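## Task

Press each drive blank that carries a blue sticker fully home until it latches, and leave every other blank untouched. The rack is loose on the table: it may tilt only a little, never more, and it must finish in its original spot.

## Robot and tools

Robot: two arms, left_arm and right_arm, each ending in a two-finger parallel gripper with a wrist camera (cam_left_wrist, cam_right_wrist, both 672x504). Calibrated base positions: left_arm at (+0.019, +0.234, 0) m, right_arm at (-0.025, -0.253, 0) m, both facing +x with tiny yaw. A camera stand is bolted to the floor behind the arms.

Frames. The scene frame has its origin at table height, halfway between the nominal bases; +x points out over the table, +y toward left_arm, +z up. Camera image sides do not match arm names. Reported hand positions (metres), orientations (quat wxyz), velocities and Hand targets are in the scene frame. Offsets you command are instead along the current Hand target's own axes. On each gripper, +z is the direction the fingers point and the fingers separate along y. end_effector_position sits between the finger pads, roughly 1 cm short of the tips. Readings can be off by a few cm, more at long reach.

Row format (shared by execute_actions and move): one flat list of 14 numbers, each in [-1, 1]: left_arm dx, dy, dz, rx, ry, rz, opening, then right_arm in the same order. Both arms always appear. dx..rz are an offset from that arm's Hand target as it stood when the action or move began (not from the previous row); 1.0 equals 0.6 m of travel or 180 degrees; rx, ry, rz form a single rotation vector. Repeating an offset in a new call moves further. Sending six zeros re-commands the current Hand target (use this to re-request a pose the gripper fell short of, or after something blocked it). Opening is absolute, not an offset: +1 fully open (0.094 m), -1 closed; a 0 is a real command, so resend the present value to keep a gripper as is.

execute_actions(actions, cameras): actions is a list of actions; each action is up to 15 rows, one per 1/30 s step, and a short action repeats its final row to fill 15 steps. Images come back only when actions is empty or cameras names them (["all"], a list of names, or []). An empty list reports current state and scene number.

move(target, speed, blend, opening_speed, grip_force, blocking, cameras): drives each gripper on a straight path toward one row, or through a list of up to 15 rows, all offsets counted from the same starting Hand targets. speed is path top speed in m/s, 0.002 to 2.9 (default 0.25), one value or one per target; rotations are capped at twice that in rad/s. blend (m) rounds corners in a list; 0 stops at each point. opening_speed (per second on the -1..+1 scale, at least 0.2) ramps finger motion. grip_force sets per-pad force limit, 10 to 50 N, single or per arm; it persists. blocking=false returns after about 0.5 s while the move continues. Moves cap at 10 s and do not avoid obstacles or the other arm. Faster moves overshoot and strike harder; a target set deeper beyond a contact pushes harder. Avoid paths passing near an arm's own base.

wait(seconds 0 to 10, cameras): lets time pass holding current commands; a running move continues. stop(cameras): brakes a running move. zoom_image(camera, region [x0, y0, x1, y1] in image pixels, max 504x504): closer look at the latest image of that wrist camera. read_manual(section): licence texts only. finished_scene(scene): ends the current scene, given its number; irreversible.

Results list per-arm end_effector_position and quat, Hand target (the last commanded pose after clipping; next offsets count from it), Tool commands, grip_measured (opening on the command scale, can read about 2.5 mm wide when empty), joint positions, velocities (may be summarised as within noise), torques (include the arm's own weight; joints 1 to 3 wrap at ±28 N m), motor temperatures, and for execute_actions some per-step positions. A move adds a move: line, e.g. done (within 10 mm and 2 degrees), off_target, moving, held, fault, plus limits such as paced (pose clipped) or held (steps withheld). Done or off_target says nothing about contact. Friction and gravity can leave a gripper centimetres from its command with no contact; if it stays short, send the remaining distance as a new offset. Each step the commanded orientation is limited to 40 degrees from the measured one.

Pushing: an arm blocked by something keeps pressing; to release, command a target back away from the contact. Push slowly and only far enough to latch the blank; the rack is free and can slide or tip, and it must not tip beyond slightly or end displaced. Avoid hard hits, fast contact, dropping or flinging anything, and anything leaving the table. Never let the two grippers, housings or wrist cameras collide or press each other, and do not close one gripper on the other's fingers. Keep strain off camera cables. Motors heat when arms stay stretched, hold loads or push at unreachable poses: MOTOR HOT appears at 75 °C, at 90 °C the arm folds and idles for the rest of the scene, at 100 °C it goes limp. The scene keeps running while you think.

Each tool is called after "Request:" as a command line: name --argument value for each argument, lists and objects as JSON in quotes; but a table of rows of numbers goes row by row, as --pt "numbers of a row", without its own name.

## Session

Request:
execute_actions --actions '[]'

Scene clock: 0.00 s.
left_arm: end_effector_position=(+0.2374, +0.1146, +0.2144) grip_measured=+1.000 end_effector_quat_wxyz=(+0.309, +0.063, +0.932, -0.178) | right_arm: end_effector_position=(+0.2002, -0.0802, +0.2349) grip_measured=+1.000 end_effector_quat_wxyz=(+0.403, -0.236, +0.841, +0.272)
Joint positions: left_arm=[-0.441 0.85 0.953 -0.951 0.11 -0.331 0.094] | right_arm=[0.466 0.798 0.808 -0.614 -0.385 0.065 0.094]
Joint velocities: within noise
Joint torques (N m): no reading
Motor temperatures (°C): left_arm=[28 29 32 35 27 28 30] | right_arm=[26 34 30 33 26 25 27]
Heat: left arm: 35 °C; right arm: 34 °C.
Hand target: left_arm +0.2385, +0.1131, +0.2210; +0.319, +0.068, +0.928, -0.183 | right_arm +0.2001, -0.0786, +0.2428; +0.414, -0.242, +0.833, +0.275
Tool commands: left_gripper/opening=+1.0 right_gripper/opening=+1.0

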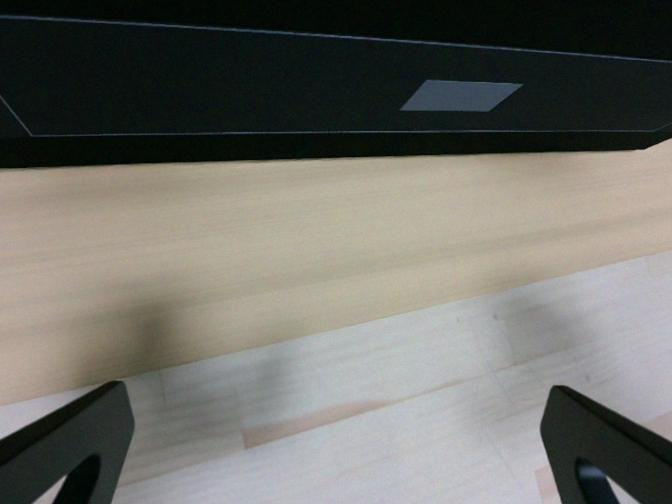

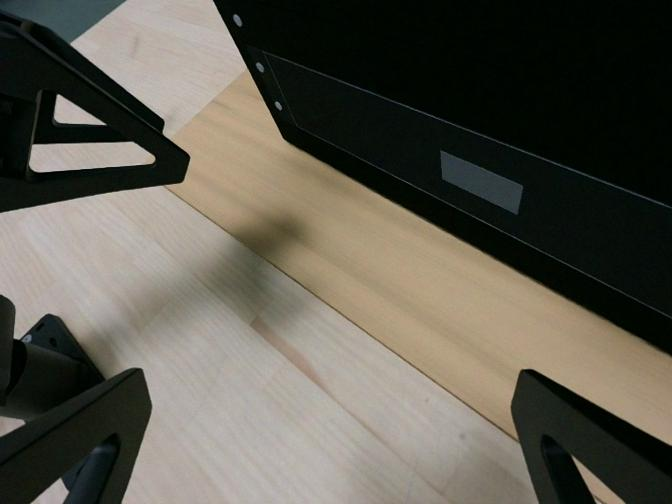

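Request:
move --target '[0,0,0,-0.1177,-0.2854,0.0539,-1,0,0,0,0.242,-0.1963,-0.0154,-1]' --cameras '["all"]'

Scene clock: 10.23 s.
left_arm: end_effector_position=(+0.2381, +0.1087, +0.2259) grip_measured=-0.990 end_effector_quat_wxyz=(+0.703, +0.011, +0.711, -0.001) | right_arm: end_effector_position=(+0.2012, -0.0752, +0.2471) grip_measured=-0.977 end_effector_quat_wxyz=(+0.702, -0.009, +0.712, -0.001)
Joint positions: left_arm=[-1.288 0.654 0.218 0.403 -1.254 -0.018 0] | right_arm=[1.366 0.984 0.398 0.536 1.296 0.033 0.001]
Joint torques (N m): left_arm=[0.38 0.64 5.3 1.7 -0.09 0.1] | right_arm=[0.27 -1.14 4.29 1.78 0.11 -0.08]
Heat: left arm: 37 °C; right arm: 34 °C.
Hand target: left_arm +0.2385, +0.1131, +0.2210; +0.707, +0.000, +0.707, +0.000 | right_arm +0.2001, -0.0785, +0.2428; +0.706, +0.000, +0.708, +0.001
Off the commanded pose: left_arm 0.007 m, 1 deg | right_arm 0.006 m, 1 deg.
move: done
camera_calibration:
cam_left_wrist: T_world_to_cam=[[-0.0246324, -0.999692, 0.00300884, 0.114656], [-0.441955, 0.00819, -0.897, 0.343313], [0.896699, -0.023425, -0.44202, -0.0227676], [0, 0, 0, 1]] pos_world=[0.174968, 0.111276, 0.297543]
cam_right_wrist: T_world_to_cam=[[0.0250634, -0.999613, 0.0120301, -0.0816197], [-0.430914, -0.0216613, -0.902133, 0.347087], [0.902045, 0.0174266, -0.43129, 0.0161242], [0, 0, 0, 1]] pos_world=[0.137065, -0.0743508, 0.321055]

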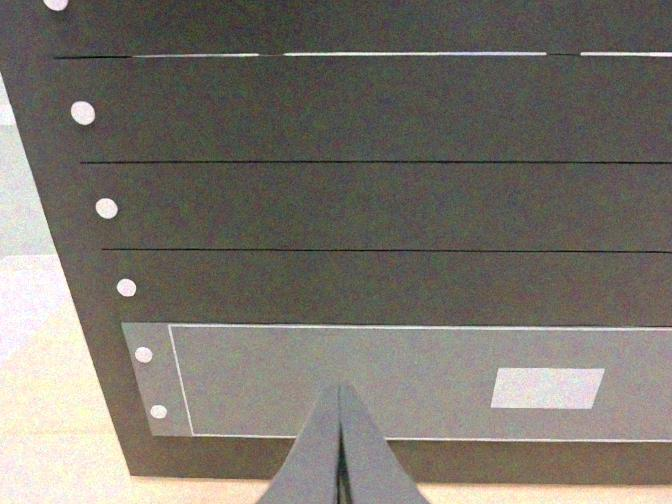

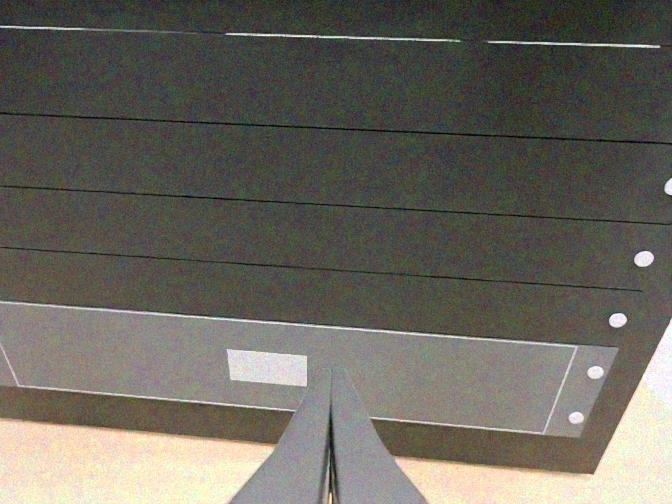

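Request:
move --target '[-0.28,0,-0.05,0,-0.08,0,-1,-0.28,0,-0.05,0,-0.08,0,-1]' --cameras '["all"]'

Scene clock: 14.43 s.
left_arm: end_effector_position=(+0.2104, +0.1149, +0.3898) grip_measured=-0.990 end_effector_quat_wxyz=(+0.781, -0.006, +0.625, +0.002) | right_arm: end_effector_position=(+0.1725, -0.0789, +0.4072) grip_measured=-0.977 end_effector_quat_wxyz=(+0.777, -0.003, +0.630, -0.010)
Joint positions: left_arm=[-1.469 0.825 0.482 1.471 -1.326 1.108 0] | right_arm=[1.501 1.068 0.663 1.463 1.331 -1.062 0.001]
Joint torques (N m): left_arm=[-0.35 0.12 4.71 0.59 0.78 0.1] | right_arm=[0.01 -1.16 4.33 0.72 -0.99 -0.05]
Heat: left arm: 37 °C; right arm: 34 °C.
Hand target: left_arm +0.2085, +0.1131, +0.3890; +0.790, +0.000, +0.613, +0.000 | right_arm +0.1705, -0.0787, +0.4108; +0.789, +0.000, +0.614, +0.001
Off the commanded pose: left_arm 0.003 m, 2 deg | right_arm 0.004 m, 3 deg.
move: off_target (right_arm)
camera_calibration:
cam_left_wrist: T_world_to_cam=[[-0.000564327, -0.999757, 0.0220254, 0.107327], [-0.224502, -0.0213366, -0.97424, 0.465784], [0.974473, -0.00549455, -0.224436, -0.0285214], [0, 0, 0, 1]] pos_world=[0.132423, 0.117082, 0.44502]
cam_right_wrist: T_world_to_cam=[[0.00216129, -0.999849, 0.0172648, -0.0847843], [-0.22228, -0.0173133, -0.974829, 0.47313], [0.97498, -0.00173074, -0.222284, 0.0120065], [0, 0, 0, 1]] pos_world=[0.0936445, -0.0765593, 0.465353]

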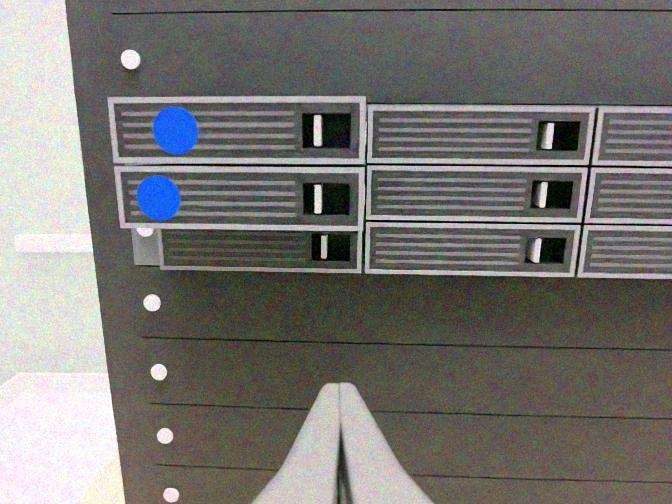

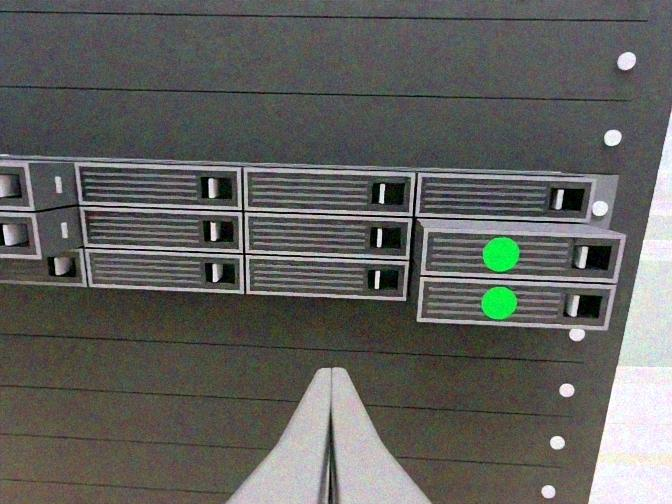

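Request:
move --target '[-0.0617,0.0783,0.001,0.0628,0.0628,0.497,-1,0,0,0,0,0,0,-1]' --cameras '["all"]'

Scene clock: 30.40 s.
left_arm: end_effector_position=(+0.2009, +0.1528, +0.4147) grip_measured=-0.990 end_effector_quat_wxyz=(+0.493, +0.505, +0.494, +0.508) | right_arm: end_effector_position=(+0.1725, -0.0789, +0.4072) grip_measured=-0.977 end_effector_quat_wxyz=(+0.777, -0.004, +0.630, -0.010)
Joint positions: left_arm=[-1.58 0.572 0.821 0.264 -1.568 2.11 0] | right_arm=[1.501 1.068 0.663 1.463 1.331 -1.064 0.001]
Joint torques (N m): left_arm=[-0.51 1.46 9.52 0.59 0.21 0.07] | right_arm=[0.13 -0.98 4.3 0.74 -1 -0.07]
Heat: left arm: 36 °C; right arm: 33 °C.
Hand target: left_arm +0.1999, +0.1601, +0.4250; +0.500, +0.500, +0.500, +0.500 | right_arm +0.1705, -0.0787, +0.4108; +0.789, +0.000, +0.614, +0.001
Off the commanded pose: left_arm 0.013 m, 2 deg | right_arm 0.004 m, 3 deg.
joint sent to its limit (left arm) — joint 5 (wrist yaw), lower limit; joint 6 (wrist roll), upper limit. The joint targets still meet the commanded pose.
move: off_target (left_arm, right_arm)
camera_calibration:
cam_left_wrist: T_world_to_cam=[[-0.00600675, 0.00965804, -0.999935, 0.415311], [-0.436776, 0.899499, 0.0113117, -0.0180937], [0.89955, 0.436816, -0.00118466, -0.158596], [0, 0, 0, 1]] pos_world=[0.137257, 0.0815416, 0.415301]
cam_right_wrist: T_world_to_cam=[[0.00178655, -0.999824, 0.0186919, -0.0853112], [-0.222308, -0.0186213, -0.974799, 0.473018], [0.974975, -0.00241384, -0.222302, 0.0119628], [0, 0, 0, 1]] pos_world=[0.093645, -0.0764591, 0.465352]

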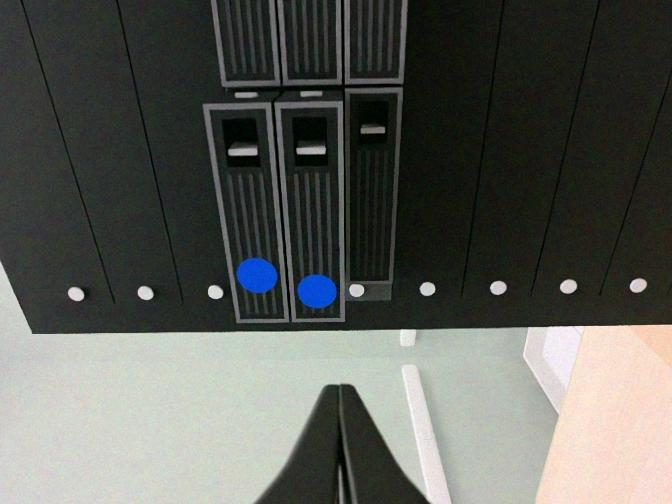

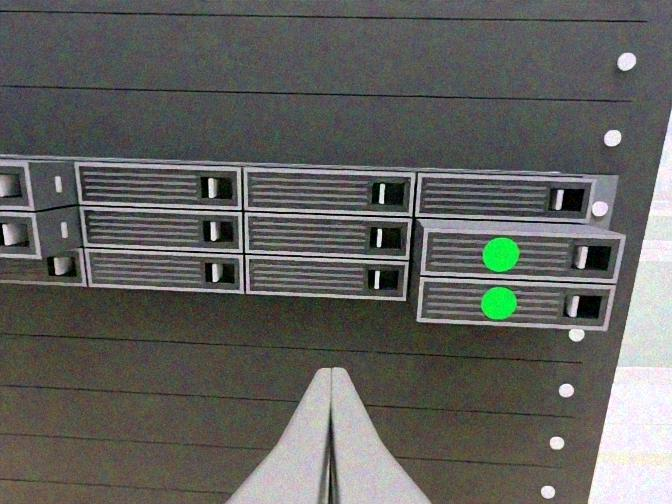

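Request:
move --target '[0,0.014,0.12,0,0,0,-1,0,0,0,0,0,0,-1]' --cameras '["cam_left_wrist"]'

Scene clock: 35.97 s.
left_arm: end_effector_position=(+0.2755, +0.1543, +0.4218) grip_measured=-0.990 end_effector_quat_wxyz=(+0.493, +0.509, +0.493, +0.505) | right_arm: end_effector_position=(+0.1725, -0.0789, +0.4072) grip_measured=-0.977 end_effector_quat_wxyz=(+0.777, -0.004, +0.630, -0.010)
Joint positions: left_arm=[-0.829 0.726 1.023 -0.302 -0.809 1.596 0] | right_arm=[1.501 1.068 0.663 1.463 1.331 -1.064 0.001]
Joint torques (N m): left_arm=[0.36 0.54 10.78 1.07 0.05 -0.16] | right_arm=[0.06 -1.07 4.25 0.75 -0.99 -0.08]
Heat: left arm: 36 °C; right arm: 33 °C.
Hand target: left_arm +0.2718, +0.1602, +0.4334; +0.500, +0.500, +0.500, +0.500 | right_arm +0.1705, -0.0787, +0.4108; +0.789, +0.000, +0.614, +0.001
Off the commanded pose: left_arm 0.014 m, 2 deg | right_arm 0.004 m, 3 deg.
move: off_target (left_arm, right_arm)
camera_calibration:
cam_left_wrist: T_world_to_cam=[[-0.0111088, 0.012607, -0.999859, 0.423732], [-0.429058, 0.903132, 0.0161544, 0.00829018], [0.903208, 0.429177, -0.00462358, -0.224759], [0, 0, 0, 1]] pos_world=[0.211269, 0.0836325, 0.422499]
Images, in order (width x height): cam_left_wrist 672x504.

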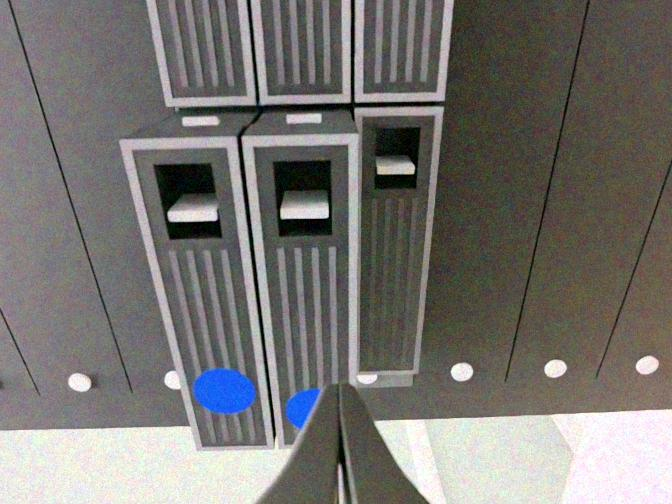

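Request:
move --pt "0 0.016 0.02 0 0 0 -1 0 0 0 0 0 0 -1" --pt "0 0.016 0.09 0 0 0 -1 0 0 0 0 0 0 -1" --speed 0.05 --cameras '["cam_left_wrist"]'

Scene clock: 42.07 s.
left_arm: end_effector_position=(+0.3269, +0.1572, +0.4101) grip_measured=-0.990 end_effector_quat_wxyz=(+0.462, +0.539, +0.500, +0.495) | right_arm: end_effector_position=(+0.1725, -0.0789, +0.4072) grip_measured=-0.977 end_effector_quat_wxyz=(+0.777, -0.004, +0.630, -0.010)
Joint positions: left_arm=[-0.56 0.881 1.09 -0.305 -0.539 1.593 0] | right_arm=[1.501 1.068 0.663 1.463 1.331 -1.064 0.001]
Joint torques (N m): left_arm=[0.46 -1.33 11.32 2.02 0.06 -0.16] | right_arm=[0.09 -1.07 4.26 0.75 -0.96 -0.08]
Motor temperatures (°C): left_arm=[28 29 38 36 27 27 30] | right_arm=[26 33 32 33 27 25 29]
Heat: left arm: 38 °C; right arm: 33 °C.
Hand target: left_arm +0.3259, +0.1602, +0.4430; +0.500, +0.500, +0.500, +0.500 | right_arm +0.1705, -0.0787, +0.4108; +0.789, +0.000, +0.614, +0.001
Off the commanded pose: left_arm 0.033 m, 6 deg | right_arm 0.004 m, 3 deg.
move: off_target (left_arm, right_arm)
camera_calibration:
cam_left_wrist: T_world_to_cam=[[-0.0892309, 0.0550009, -0.994491, 0.429289], [-0.424214, 0.901285, 0.0879087, -0.00270336], [0.901155, 0.429721, -0.0570903, -0.250323], [0, 0, 0, 1]] pos_world=[0.262739, 0.0863943, 0.412871]
Images, in order (width x height): cam_left_wrist 672x504.

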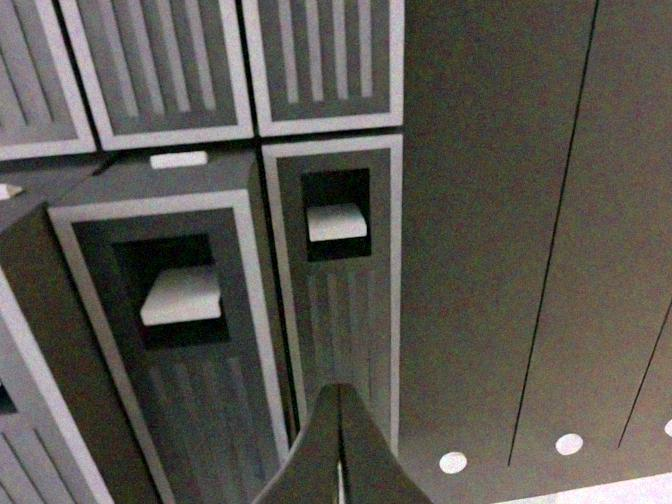

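Request:
move --target '[0,0,-0.1,0,0,0,-1,0,0,0,0,0,0,-1]' --speed 0.08 --cameras '["cam_left_wrist"]'

Scene clock: 45.27 s.
left_arm: end_effector_position=(+0.2705, +0.1553, +0.4380) grip_measured=-0.990 end_effector_quat_wxyz=(+0.498, +0.504, +0.494, +0.504) | right_arm: end_effector_position=(+0.1725, -0.0789, +0.4072) grip_measured=-0.977 end_effector_quat_wxyz=(+0.777, -0.004, +0.630, -0.010)
Joint positions: left_arm=[-0.858 0.742 1.09 -0.342 -0.838 1.591 0] | right_arm=[1.501 1.068 0.663 1.463 1.331 -1.064 0.001]
Joint torques (N m): left_arm=[-0.43 -0.23 8.99 1.07 -0.07 -0.12] | right_arm=[0.08 -1.01 4.34 0.74 -1.02 -0.11]
Heat: left arm: 38 °C; right arm: 33 °C.
Hand target: left_arm +0.2658, +0.1602, +0.4430; +0.500, +0.500, +0.500, +0.500 | right_arm +0.1705, -0.0787, +0.4108; +0.789, +0.000, +0.614, +0.001
Off the commanded pose: left_arm 0.008 m, 1 deg | right_arm 0.004 m, 3 deg.
move: off_target (right_arm)
camera_calibration:
cam_left_wrist: T_world_to_cam=[[-0.00352216, -0.000305462, -0.999994, 0.439844], [-0.429616, 0.903011, 0.00123735, 0.0117683], [0.903005, 0.429618, -0.00331178, -0.221213], [0, 0, 0, 1]] pos_world=[0.206362, 0.0845445, 0.439094]
Images, in order (width x height): cam_left_wrist 672x504.

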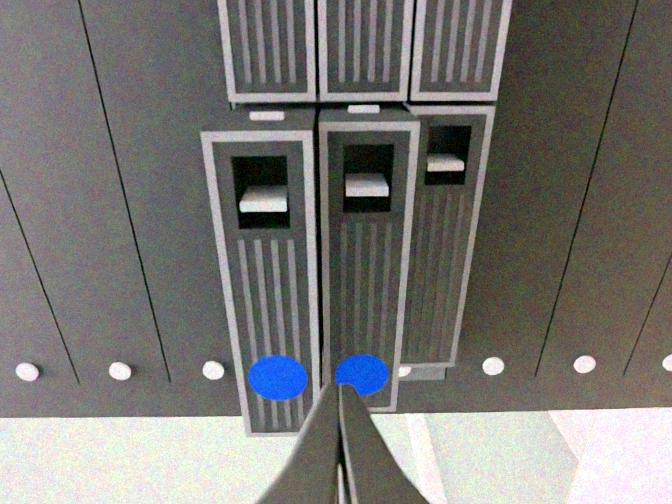

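Request:
move --target '[0,-0.011,0.045,0,0,0,-1,0,0,0,0,0,0,-1]' --speed 0.1

Request:
move --target '[0,0,0.02,0,0,0,-1,0,0,0,0,0,0,-1]' --speed 0.1

Request:
move --target '[0,0,0.02,0,0,0,-1,0,0,0,0,0,0,-1]' --speed 0.1 --cameras '["cam_left_wrist"]'

Scene clock: 50.00 s.
left_arm: end_effector_position=(+0.2934, +0.1576, +0.4270) grip_measured=-0.990 end_effector_quat_wxyz=(+0.481, +0.521, +0.495, +0.502) | right_arm: end_effector_position=(+0.1725, -0.0789, +0.4072) grip_measured=-0.977 end_effector_quat_wxyz=(+0.777, -0.004, +0.630, -0.010)
Joint positions: left_arm=[-0.701 0.79 1.09 -0.342 -0.68 1.591 0] | right_arm=[1.501 1.068 0.663 1.463 1.331 -1.064 0.001]
Joint torques (N m): left_arm=[0.42 -0.68 7.21 1.8 0.04 -0.15] | right_arm=[0.08 -1.09 4.19 0.74 -0.98 -0.08]
Heat: left arm: 38 °C; right arm: 33 °C.
Hand target: left_arm +0.2929, +0.1602, +0.4364; +0.500, +0.500, +0.500, +0.500 | right_arm +0.1705, -0.0787, +0.4108; +0.789, +0.000, +0.614, +0.001
Off the commanded pose: left_arm 0.010 m, 3 deg | right_arm 0.004 m, 3 deg.
move: off_target (left_arm, right_arm)

Scene clock: 51.33 s.
left_arm: end_effector_position=(+0.3041, +0.1586, +0.4202) grip_measured=-0.990 end_effector_quat_wxyz=(+0.472, +0.530, +0.497, +0.499) | right_arm: end_effector_position=(+0.1725, -0.0789, +0.4072) grip_measured=-0.977 end_effector_quat_wxyz=(+0.777, -0.004, +0.630, -0.010)
Joint positions: left_arm=[-0.643 0.816 1.09 -0.342 -0.622 1.591 0] | right_arm=[1.501 1.068 0.663 1.463 1.331 -1.064 0.001]
Joint torques (N m): left_arm=[0.43 -0.64 7.77 2.09 0.03 -0.15] | right_arm=[0.06 -1.02 4.26 0.74 -1.01 -0.06]
Heat: left arm: 38 °C; right arm: 33 °C.
Hand target: left_arm +0.3048, +0.1602, +0.4364; +0.500, +0.500, +0.500, +0.500 | right_arm +0.1705, -0.0787, +0.4108; +0.789, +0.000, +0.614, +0.001
Off the commanded pose: left_arm 0.016 m, 5 deg | right_arm 0.004 m, 3 deg.
move: off_target (left_arm, right_arm)

Scene clock: 52.50 s.
left_arm: end_effector_position=(+0.3159, +0.1589, +0.4173) grip_measured=-0.990 end_effector_quat_wxyz=(+0.470, +0.531, +0.499, +0.498) | right_arm: end_effector_position=(+0.1725, -0.0789, +0.4072) grip_measured=-0.977 end_effector_quat_wxyz=(+0.777, -0.004, +0.630, -0.010)
Joint positions: left_arm=[-0.593 0.847 1.09 -0.316 -0.573 1.591 0] | right_arm=[1.501 1.068 0.663 1.463 1.331 -1.064 0.001]
Joint torques (N m): left_arm=[0.49 -0.88 8.35 2.12 0.04 -0.15] | right_arm=[0.01 -0.95 4.34 0.76 -0.96 -0.04]
Heat: left arm: 38 °C; right arm: 33 °C.
Hand target: left_arm +0.3168, +0.1602, +0.4364; +0.500, +0.500, +0.500, +0.500 | right_arm +0.1705, -0.0787, +0.4108; +0.789, +0.000, +0.614, +0.001
Off the commanded pose: left_arm 0.019 m, 5 deg | right_arm 0.004 m, 3 deg.
move: off_target (left_arm, right_arm)
camera_calibration:
cam_left_wrist: T_world_to_cam=[[-0.0685706, 0.0437347, -0.996687, 0.431508], [-0.427069, 0.901587, 0.0689434, -0.000720345], [0.901615, 0.430382, -0.0431446, -0.246822], [0, 0, 0, 1]] pos_world=[0.25182, 0.0880052, 0.419479]
Images, in order (width x height): cam_left_wrist 672x504.

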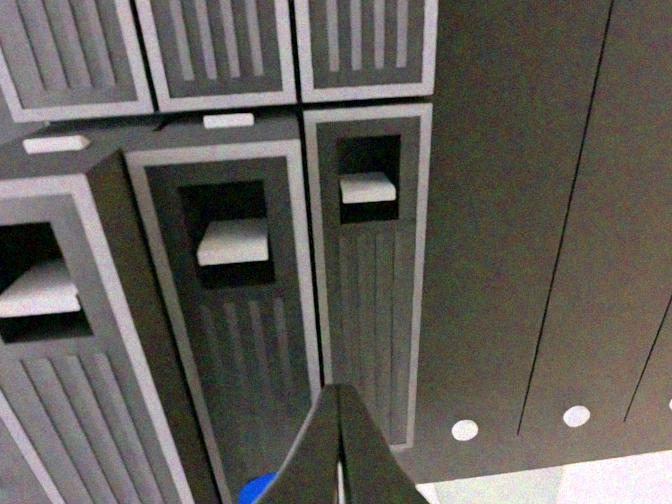

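Request:
move --pt "0 0 -0.04 0 0 0 -1 0 0 0 0 0 0 -1" --pt "-0.005 0.012 0 -0.035 0 0 -1 0 0 0 0 0 0 -1" --pt "-0.005 0.016 0.04 -0.04 0 0 -1 0 0 0 0 0 0 -1" --speed 0.1 --cameras '["cam_left_wrist"]'

Scene clock: 57.33 s.
left_arm: end_effector_position=(+0.3386, +0.1580, +0.4396) grip_measured=-0.990 end_effector_quat_wxyz=(+0.514, +0.483, +0.473, +0.528) | right_arm: end_effector_position=(+0.1725, -0.0789, +0.4072) grip_measured=-0.977 end_effector_quat_wxyz=(+0.777, -0.004, +0.630, -0.010)
Joint positions: left_arm=[-0.524 0.895 1.031 -0.037 -0.51 1.644 0] | right_arm=[1.501 1.068 0.663 1.463 1.331 -1.064 0.001]
Joint torques (N m): left_arm=[0.53 -1.18 6.46 2.11 0.11 0.03] | right_arm=[0.12 -1.03 4.29 0.74 -0.99 -0.11]
Heat: left arm: 39 °C; right arm: 33 °C.
Hand target: left_arm +0.3409, +0.1573, +0.4459; +0.530, +0.467, +0.468, +0.530 | right_arm +0.1705, -0.0787, +0.4108; +0.789, +0.000, +0.614, +0.001
Off the commanded pose: left_arm 0.007 m, 3 deg | right_arm 0.004 m, 3 deg.
move: off_target (left_arm, right_arm)
camera_calibration:
cam_left_wrist: T_world_to_cam=[[0.0787905, 0.0079413, -0.99686, 0.411232], [-0.435332, 0.899858, -0.0272395, 0.0535426], [0.896816, 0.436111, 0.0743574, -0.316867], [0, 0, 0, 1]] pos_world=[0.275079, 0.0867426, 0.43496]
Images, in order (width x height): cam_left_wrist 672x504.

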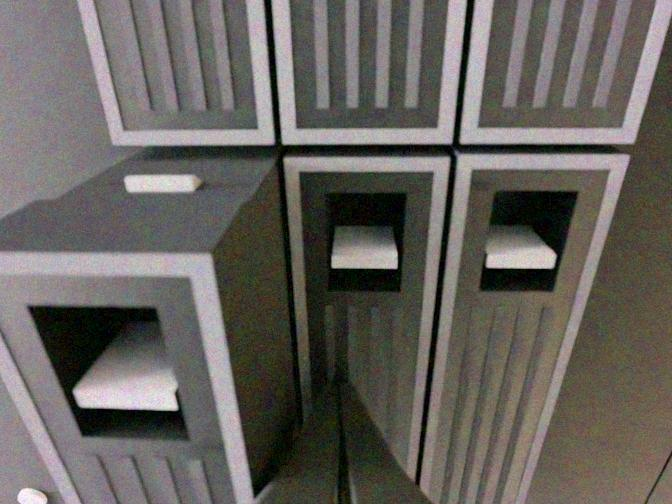

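Request:
move --pt "0 0 -0.14 0 0 0 -1 0 0 0 0 0 0 -1" --pt "0 0.057 -0.104 0 0 0 -1 0 0 0 0 0 0 -1" --pt "0 0.051 -0.003 0 0 0 -1 0 0 0 0 0 0 -1" --speed '[0.2,0.15,0.1]' --cameras '["cam_left_wrist"]'

Scene clock: 63.47 s.
left_arm: end_effector_position=(+0.3382, +0.1586, +0.4464) grip_measured=-0.990 end_effector_quat_wxyz=(+0.492, +0.495, +0.476, +0.535) | right_arm: end_effector_position=(+0.1725, -0.0789, +0.4072) grip_measured=-0.977 end_effector_quat_wxyz=(+0.777, -0.004, +0.630, -0.010)
Joint positions: left_arm=[-0.542 0.919 1.1 -0.115 -0.547 1.667 0] | right_arm=[1.501 1.068 0.663 1.463 1.331 -1.064 0.001]
Joint torques (N m): left_arm=[0.39 -1.44 11.56 1.83 0.31 -0.15] | right_arm=[0.05 -1.1 4.36 0.72 -1 -0.08]
Heat: left arm: 40 °C; right arm: 33 °C.
Hand target: left_arm +0.3352, +0.1573, +0.4762; +0.530, +0.467, +0.468, +0.530 | right_arm +0.1705, -0.0787, +0.4108; +0.789, +0.000, +0.614, +0.001
Off the commanded pose: left_arm 0.030 m, 6 deg | right_arm 0.004 m, 3 deg.
move: off_target (left_arm, right_arm)
camera_calibration:
cam_left_wrist: T_world_to_cam=[[0.0479819, 0.0457713, -0.997799, 0.422806], [-0.454451, 0.890569, 0.0189989, 0.0403053], [0.889478, 0.45254, 0.063532, -0.312611], [0, 0, 0, 1]] pos_world=[0.27609, 0.0862218, 0.44097]
Images, in order (width x height): cam_left_wrist 672x504.

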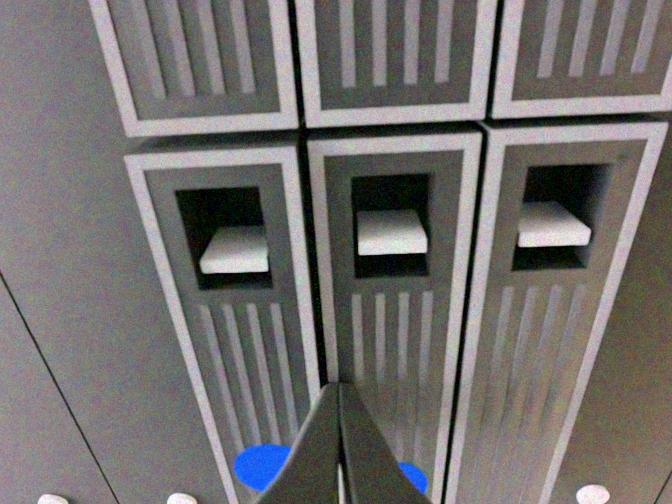

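Request:
move --pt "0 0 -0.04 0 0 0 -1 0 0 0 0 0 0 -1" --pt "0 0.005 -0.02 -0.02 0 0 -1 0 0 0 0 0 0 -1" --pt "0 -0.002 0.035 -0.02 0 0 -1 0 0 0 0 0 0 -1" --speed 0.1 --cameras '["cam_left_wrist"]'

Scene clock: 67.57 s.
left_arm: end_effector_position=(+0.3432, +0.1609, +0.4682) grip_measured=-0.990 end_effector_quat_wxyz=(+0.522, +0.469, +0.456, +0.547) | right_arm: end_effector_position=(+0.1725, -0.0789, +0.4072) grip_measured=-0.977 end_effector_quat_wxyz=(+0.777, -0.004, +0.630, -0.010)
Joint positions: left_arm=[-0.497 0.933 1.1 -0.003 -0.484 1.685 0] | right_arm=[1.501 1.068 0.663 1.463 1.331 -1.064 0.001]
Joint torques (N m): left_arm=[1.87 2.58 8.08 2.26 0.38 -0.18] | right_arm=[0.13 -1.07 4.21 0.73 -0.99 -0.09]
Motor temperatures (°C): left_arm=[28 28 38 41 26 27 30] | right_arm=[26 33 32 33 27 25 29]
Heat: left arm: 41 °C; right arm: 33 °C.
Hand target: left_arm +0.3562, +0.1572, +0.4776; +0.545, +0.450, +0.451, +0.545 | right_arm +0.1705, -0.0787, +0.4108; +0.789, +0.000, +0.614, +0.001
Off the commanded pose: left_arm 0.016 m, 3 deg | right_arm 0.004 m, 3 deg.
move: off_target (left_arm, right_arm)
camera_calibration:
cam_left_wrist: T_world_to_cam=[[0.137257, 0.0217654, -0.990296, 0.413996], [-0.439386, 0.897354, -0.041177, 0.0620305], [0.88775, 0.440774, 0.132731, -0.349404], [0, 0, 0, 1]] pos_world=[0.280615, 0.0893339, 0.45891]
Images, in order (width x height): cam_left_wrist 672x504.

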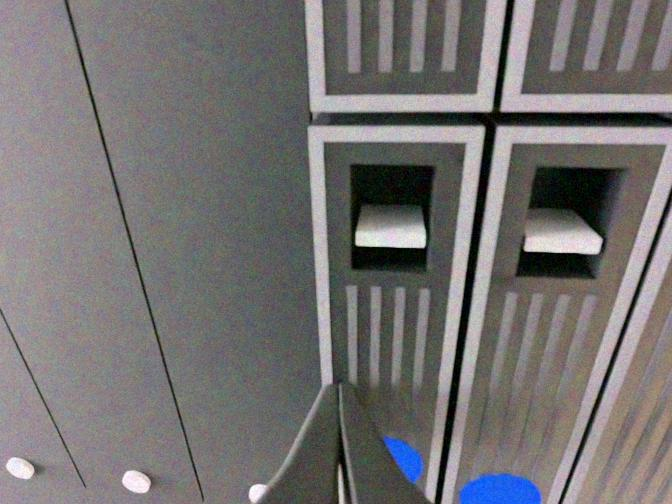

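Request:
move --pt "0 0 -0.03 0 0 0 -1 0 0 0 0 0 0 -1" --pt "0 -0.013 -0.026 0 0 0 -1 0 0 0 0 0 0 -1" --pt "0 -0.01 0.02 0 0 0 -1 0 0 0 0 0 0 -1" --speed 0.1 --cameras '["cam_left_wrist"]'

Scene clock: 71.37 s.
left_arm: end_effector_position=(+0.3439, +0.1612, +0.4688) grip_measured=-0.990 end_effector_quat_wxyz=(+0.534, +0.463, +0.450, +0.546) | right_arm: end_effector_position=(+0.1725, -0.0789, +0.4072) grip_measured=-0.977 end_effector_quat_wxyz=(+0.777, -0.004, +0.630, -0.010)
Joint positions: left_arm=[-0.479 0.926 1.077 0.037 -0.453 1.679 0] | right_arm=[1.501 1.068 0.663 1.463 1.331 -1.064 0.001]
Joint torques (N m): left_arm=[2.85 6.42 9.28 2.23 0.37 -0.19] | right_arm=[0.1 -1.16 4.3 0.74 -0.99 -0.07]
Heat: left arm: 42 °C; right arm: 33 °C.
Hand target: left_arm +0.3691, +0.1573, +0.4739; +0.545, +0.450, +0.451, +0.545 | right_arm +0.1705, -0.0787, +0.4108; +0.789, +0.000, +0.614, +0.001
Off the commanded pose: left_arm 0.026 m, 2 deg | right_arm 0.004 m, 3 deg.
move: off_target (left_arm, right_arm)
camera_calibration:
cam_left_wrist: T_world_to_cam=[[0.159957, 0.00818603, -0.98709, 0.40738], [-0.425608, 0.902816, -0.0614825, 0.0659517], [0.890658, 0.429948, 0.147896, -0.356588], [0, 0, 0, 1]] pos_world=[0.280504, 0.0904372, 0.458914]
Images, in order (width x height): cam_left_wrist 672x504.

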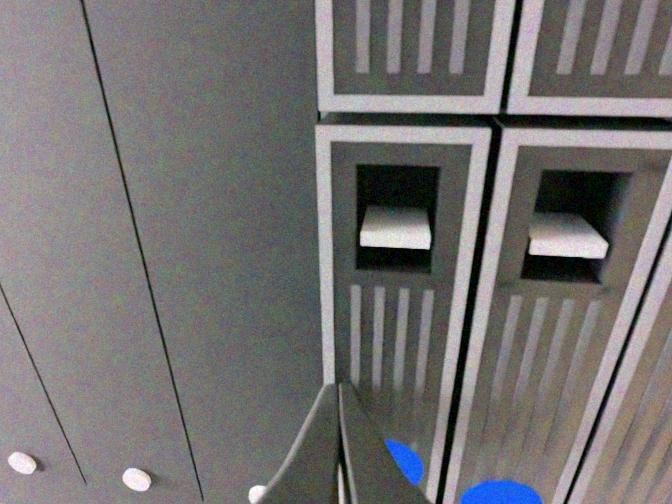

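Request:
move --pt "0 0 -0.063 0 0 0 -1 0 0 0 0 0 0 -1" --pt "0 -0.037 -0.073 0 0 0 -1 0 0 0 0 0 0 -1" --pt "0 -0.054 -0.017 0.02 0 0 -1 0 0 0 0 0 0 -1" --speed 0.1 --cameras '["cam_left_wrist"]'

Request:
move --target '[0,0,-0.2,0,0,0,-1,0,0,0,0,0,0,-1]' --cameras '["cam_left_wrist"]'

Scene clock: 76.57 s.
left_arm: end_effector_position=(+0.3442, +0.1563, +0.4316) grip_measured=-0.990 end_effector_quat_wxyz=(+0.529, +0.477, +0.458, +0.532) | right_arm: end_effector_position=(+0.1725, -0.0789, +0.4072) grip_measured=-0.977 end_effector_quat_wxyz=(+0.777, -0.004, +0.630, -0.010)
Joint positions: left_arm=[-0.495 0.89 0.954 0.077 -0.458 1.656 0] | right_arm=[1.501 1.068 0.663 1.463 1.331 -1.064 0.001]
Joint torques (N m): left_arm=[3.08 6.02 12.36 1.69 0.22 -0.19] | right_arm=[0.06 -1.02 4.27 0.76 -1.01 -0.09]
Heat: left arm: 42 °C; right arm: 33 °C.
Hand target: left_arm +0.3651, +0.1572, +0.4402; +0.530, +0.467, +0.468, +0.530 | right_arm +0.1705, -0.0787, +0.4108; +0.789, +0.000, +0.614, +0.001
Off the commanded pose: left_arm 0.023 m, 2 deg | right_arm 0.004 m, 3 deg.
move: off_target (left_arm, right_arm)
camera_calibration:
cam_left_wrist: T_world_to_cam=[[0.118167, 0.00406868, -0.992985, 0.388233], [-0.415207, 0.908579, -0.0456874, 0.0569018], [0.90202, 0.417693, 0.109053, -0.33448], [0, 0, 0, 1]] pos_world=[0.279458, 0.0864305, 0.424585]
Images, in order (width x height): cam_left_wrist 672x504.

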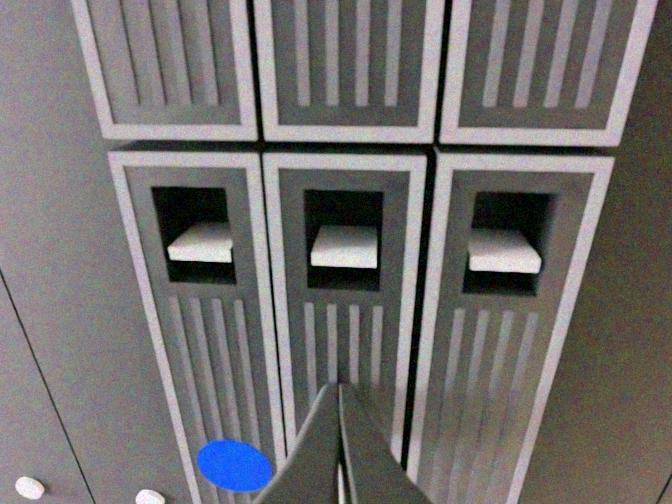

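Scene clock: 78.43 s.
left_arm: end_effector_position=(+0.2433, +0.1636, +0.4384) grip_measured=-0.990 end_effector_quat_wxyz=(+0.544, +0.449, +0.472, +0.529) | right_arm: end_effector_position=(+0.1725, -0.0789, +0.4072) grip_measured=-0.977 end_effector_quat_wxyz=(+0.777, -0.004, +0.630, -0.010)
Joint positions: left_arm=[-1.033 0.587 0.873 0 -1.01 1.775 0] | right_arm=[1.501 1.068 0.663 1.463 1.331 -1.064 0.001]
Joint torques (N m): left_arm=[-0.42 2 4.9 1.02 0.1 0.02] | right_arm=[0.12 -1.06 4.34 0.76 -0.99 -0.07]
Heat: left arm: 42 °C; right arm: 33 °C.
Hand target: left_arm +0.2461, +0.1571, +0.4252; +0.530, +0.467, +0.468, +0.530 | right_arm +0.1705, -0.0787, +0.4108; +0.789, +0.000, +0.614, +0.001
Off the commanded pose: left_arm 0.015 m, 3 deg | right_arm 0.004 m, 3 deg.
move: off_target (left_arm, right_arm)
camera_calibration:
cam_left_wrist: T_world_to_cam=[[0.143218, -0.0542903, -0.988201, 0.408125], [-0.430932, 0.895451, -0.111649, 0.0436954], [0.890947, 0.441838, 0.104849, -0.246634], [0, 0, 0, 1]] pos_world=[0.180117, 0.0920025, 0.434048]
Images, in order (width x height): cam_left_wrist 672x504.

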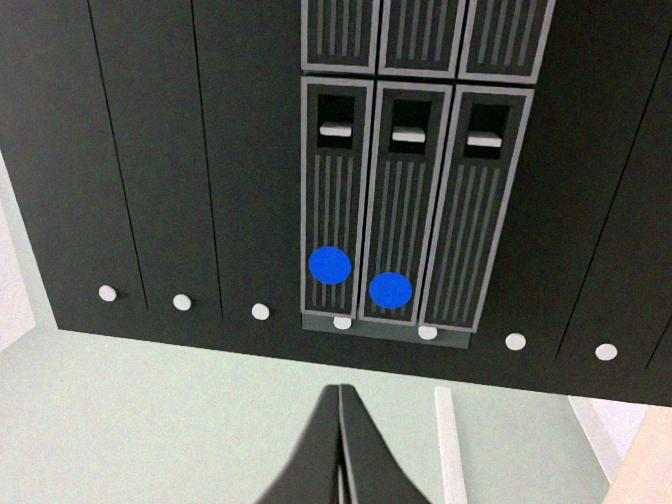

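Request:
finished_scene --scene 1

The scene is finished: the task was done.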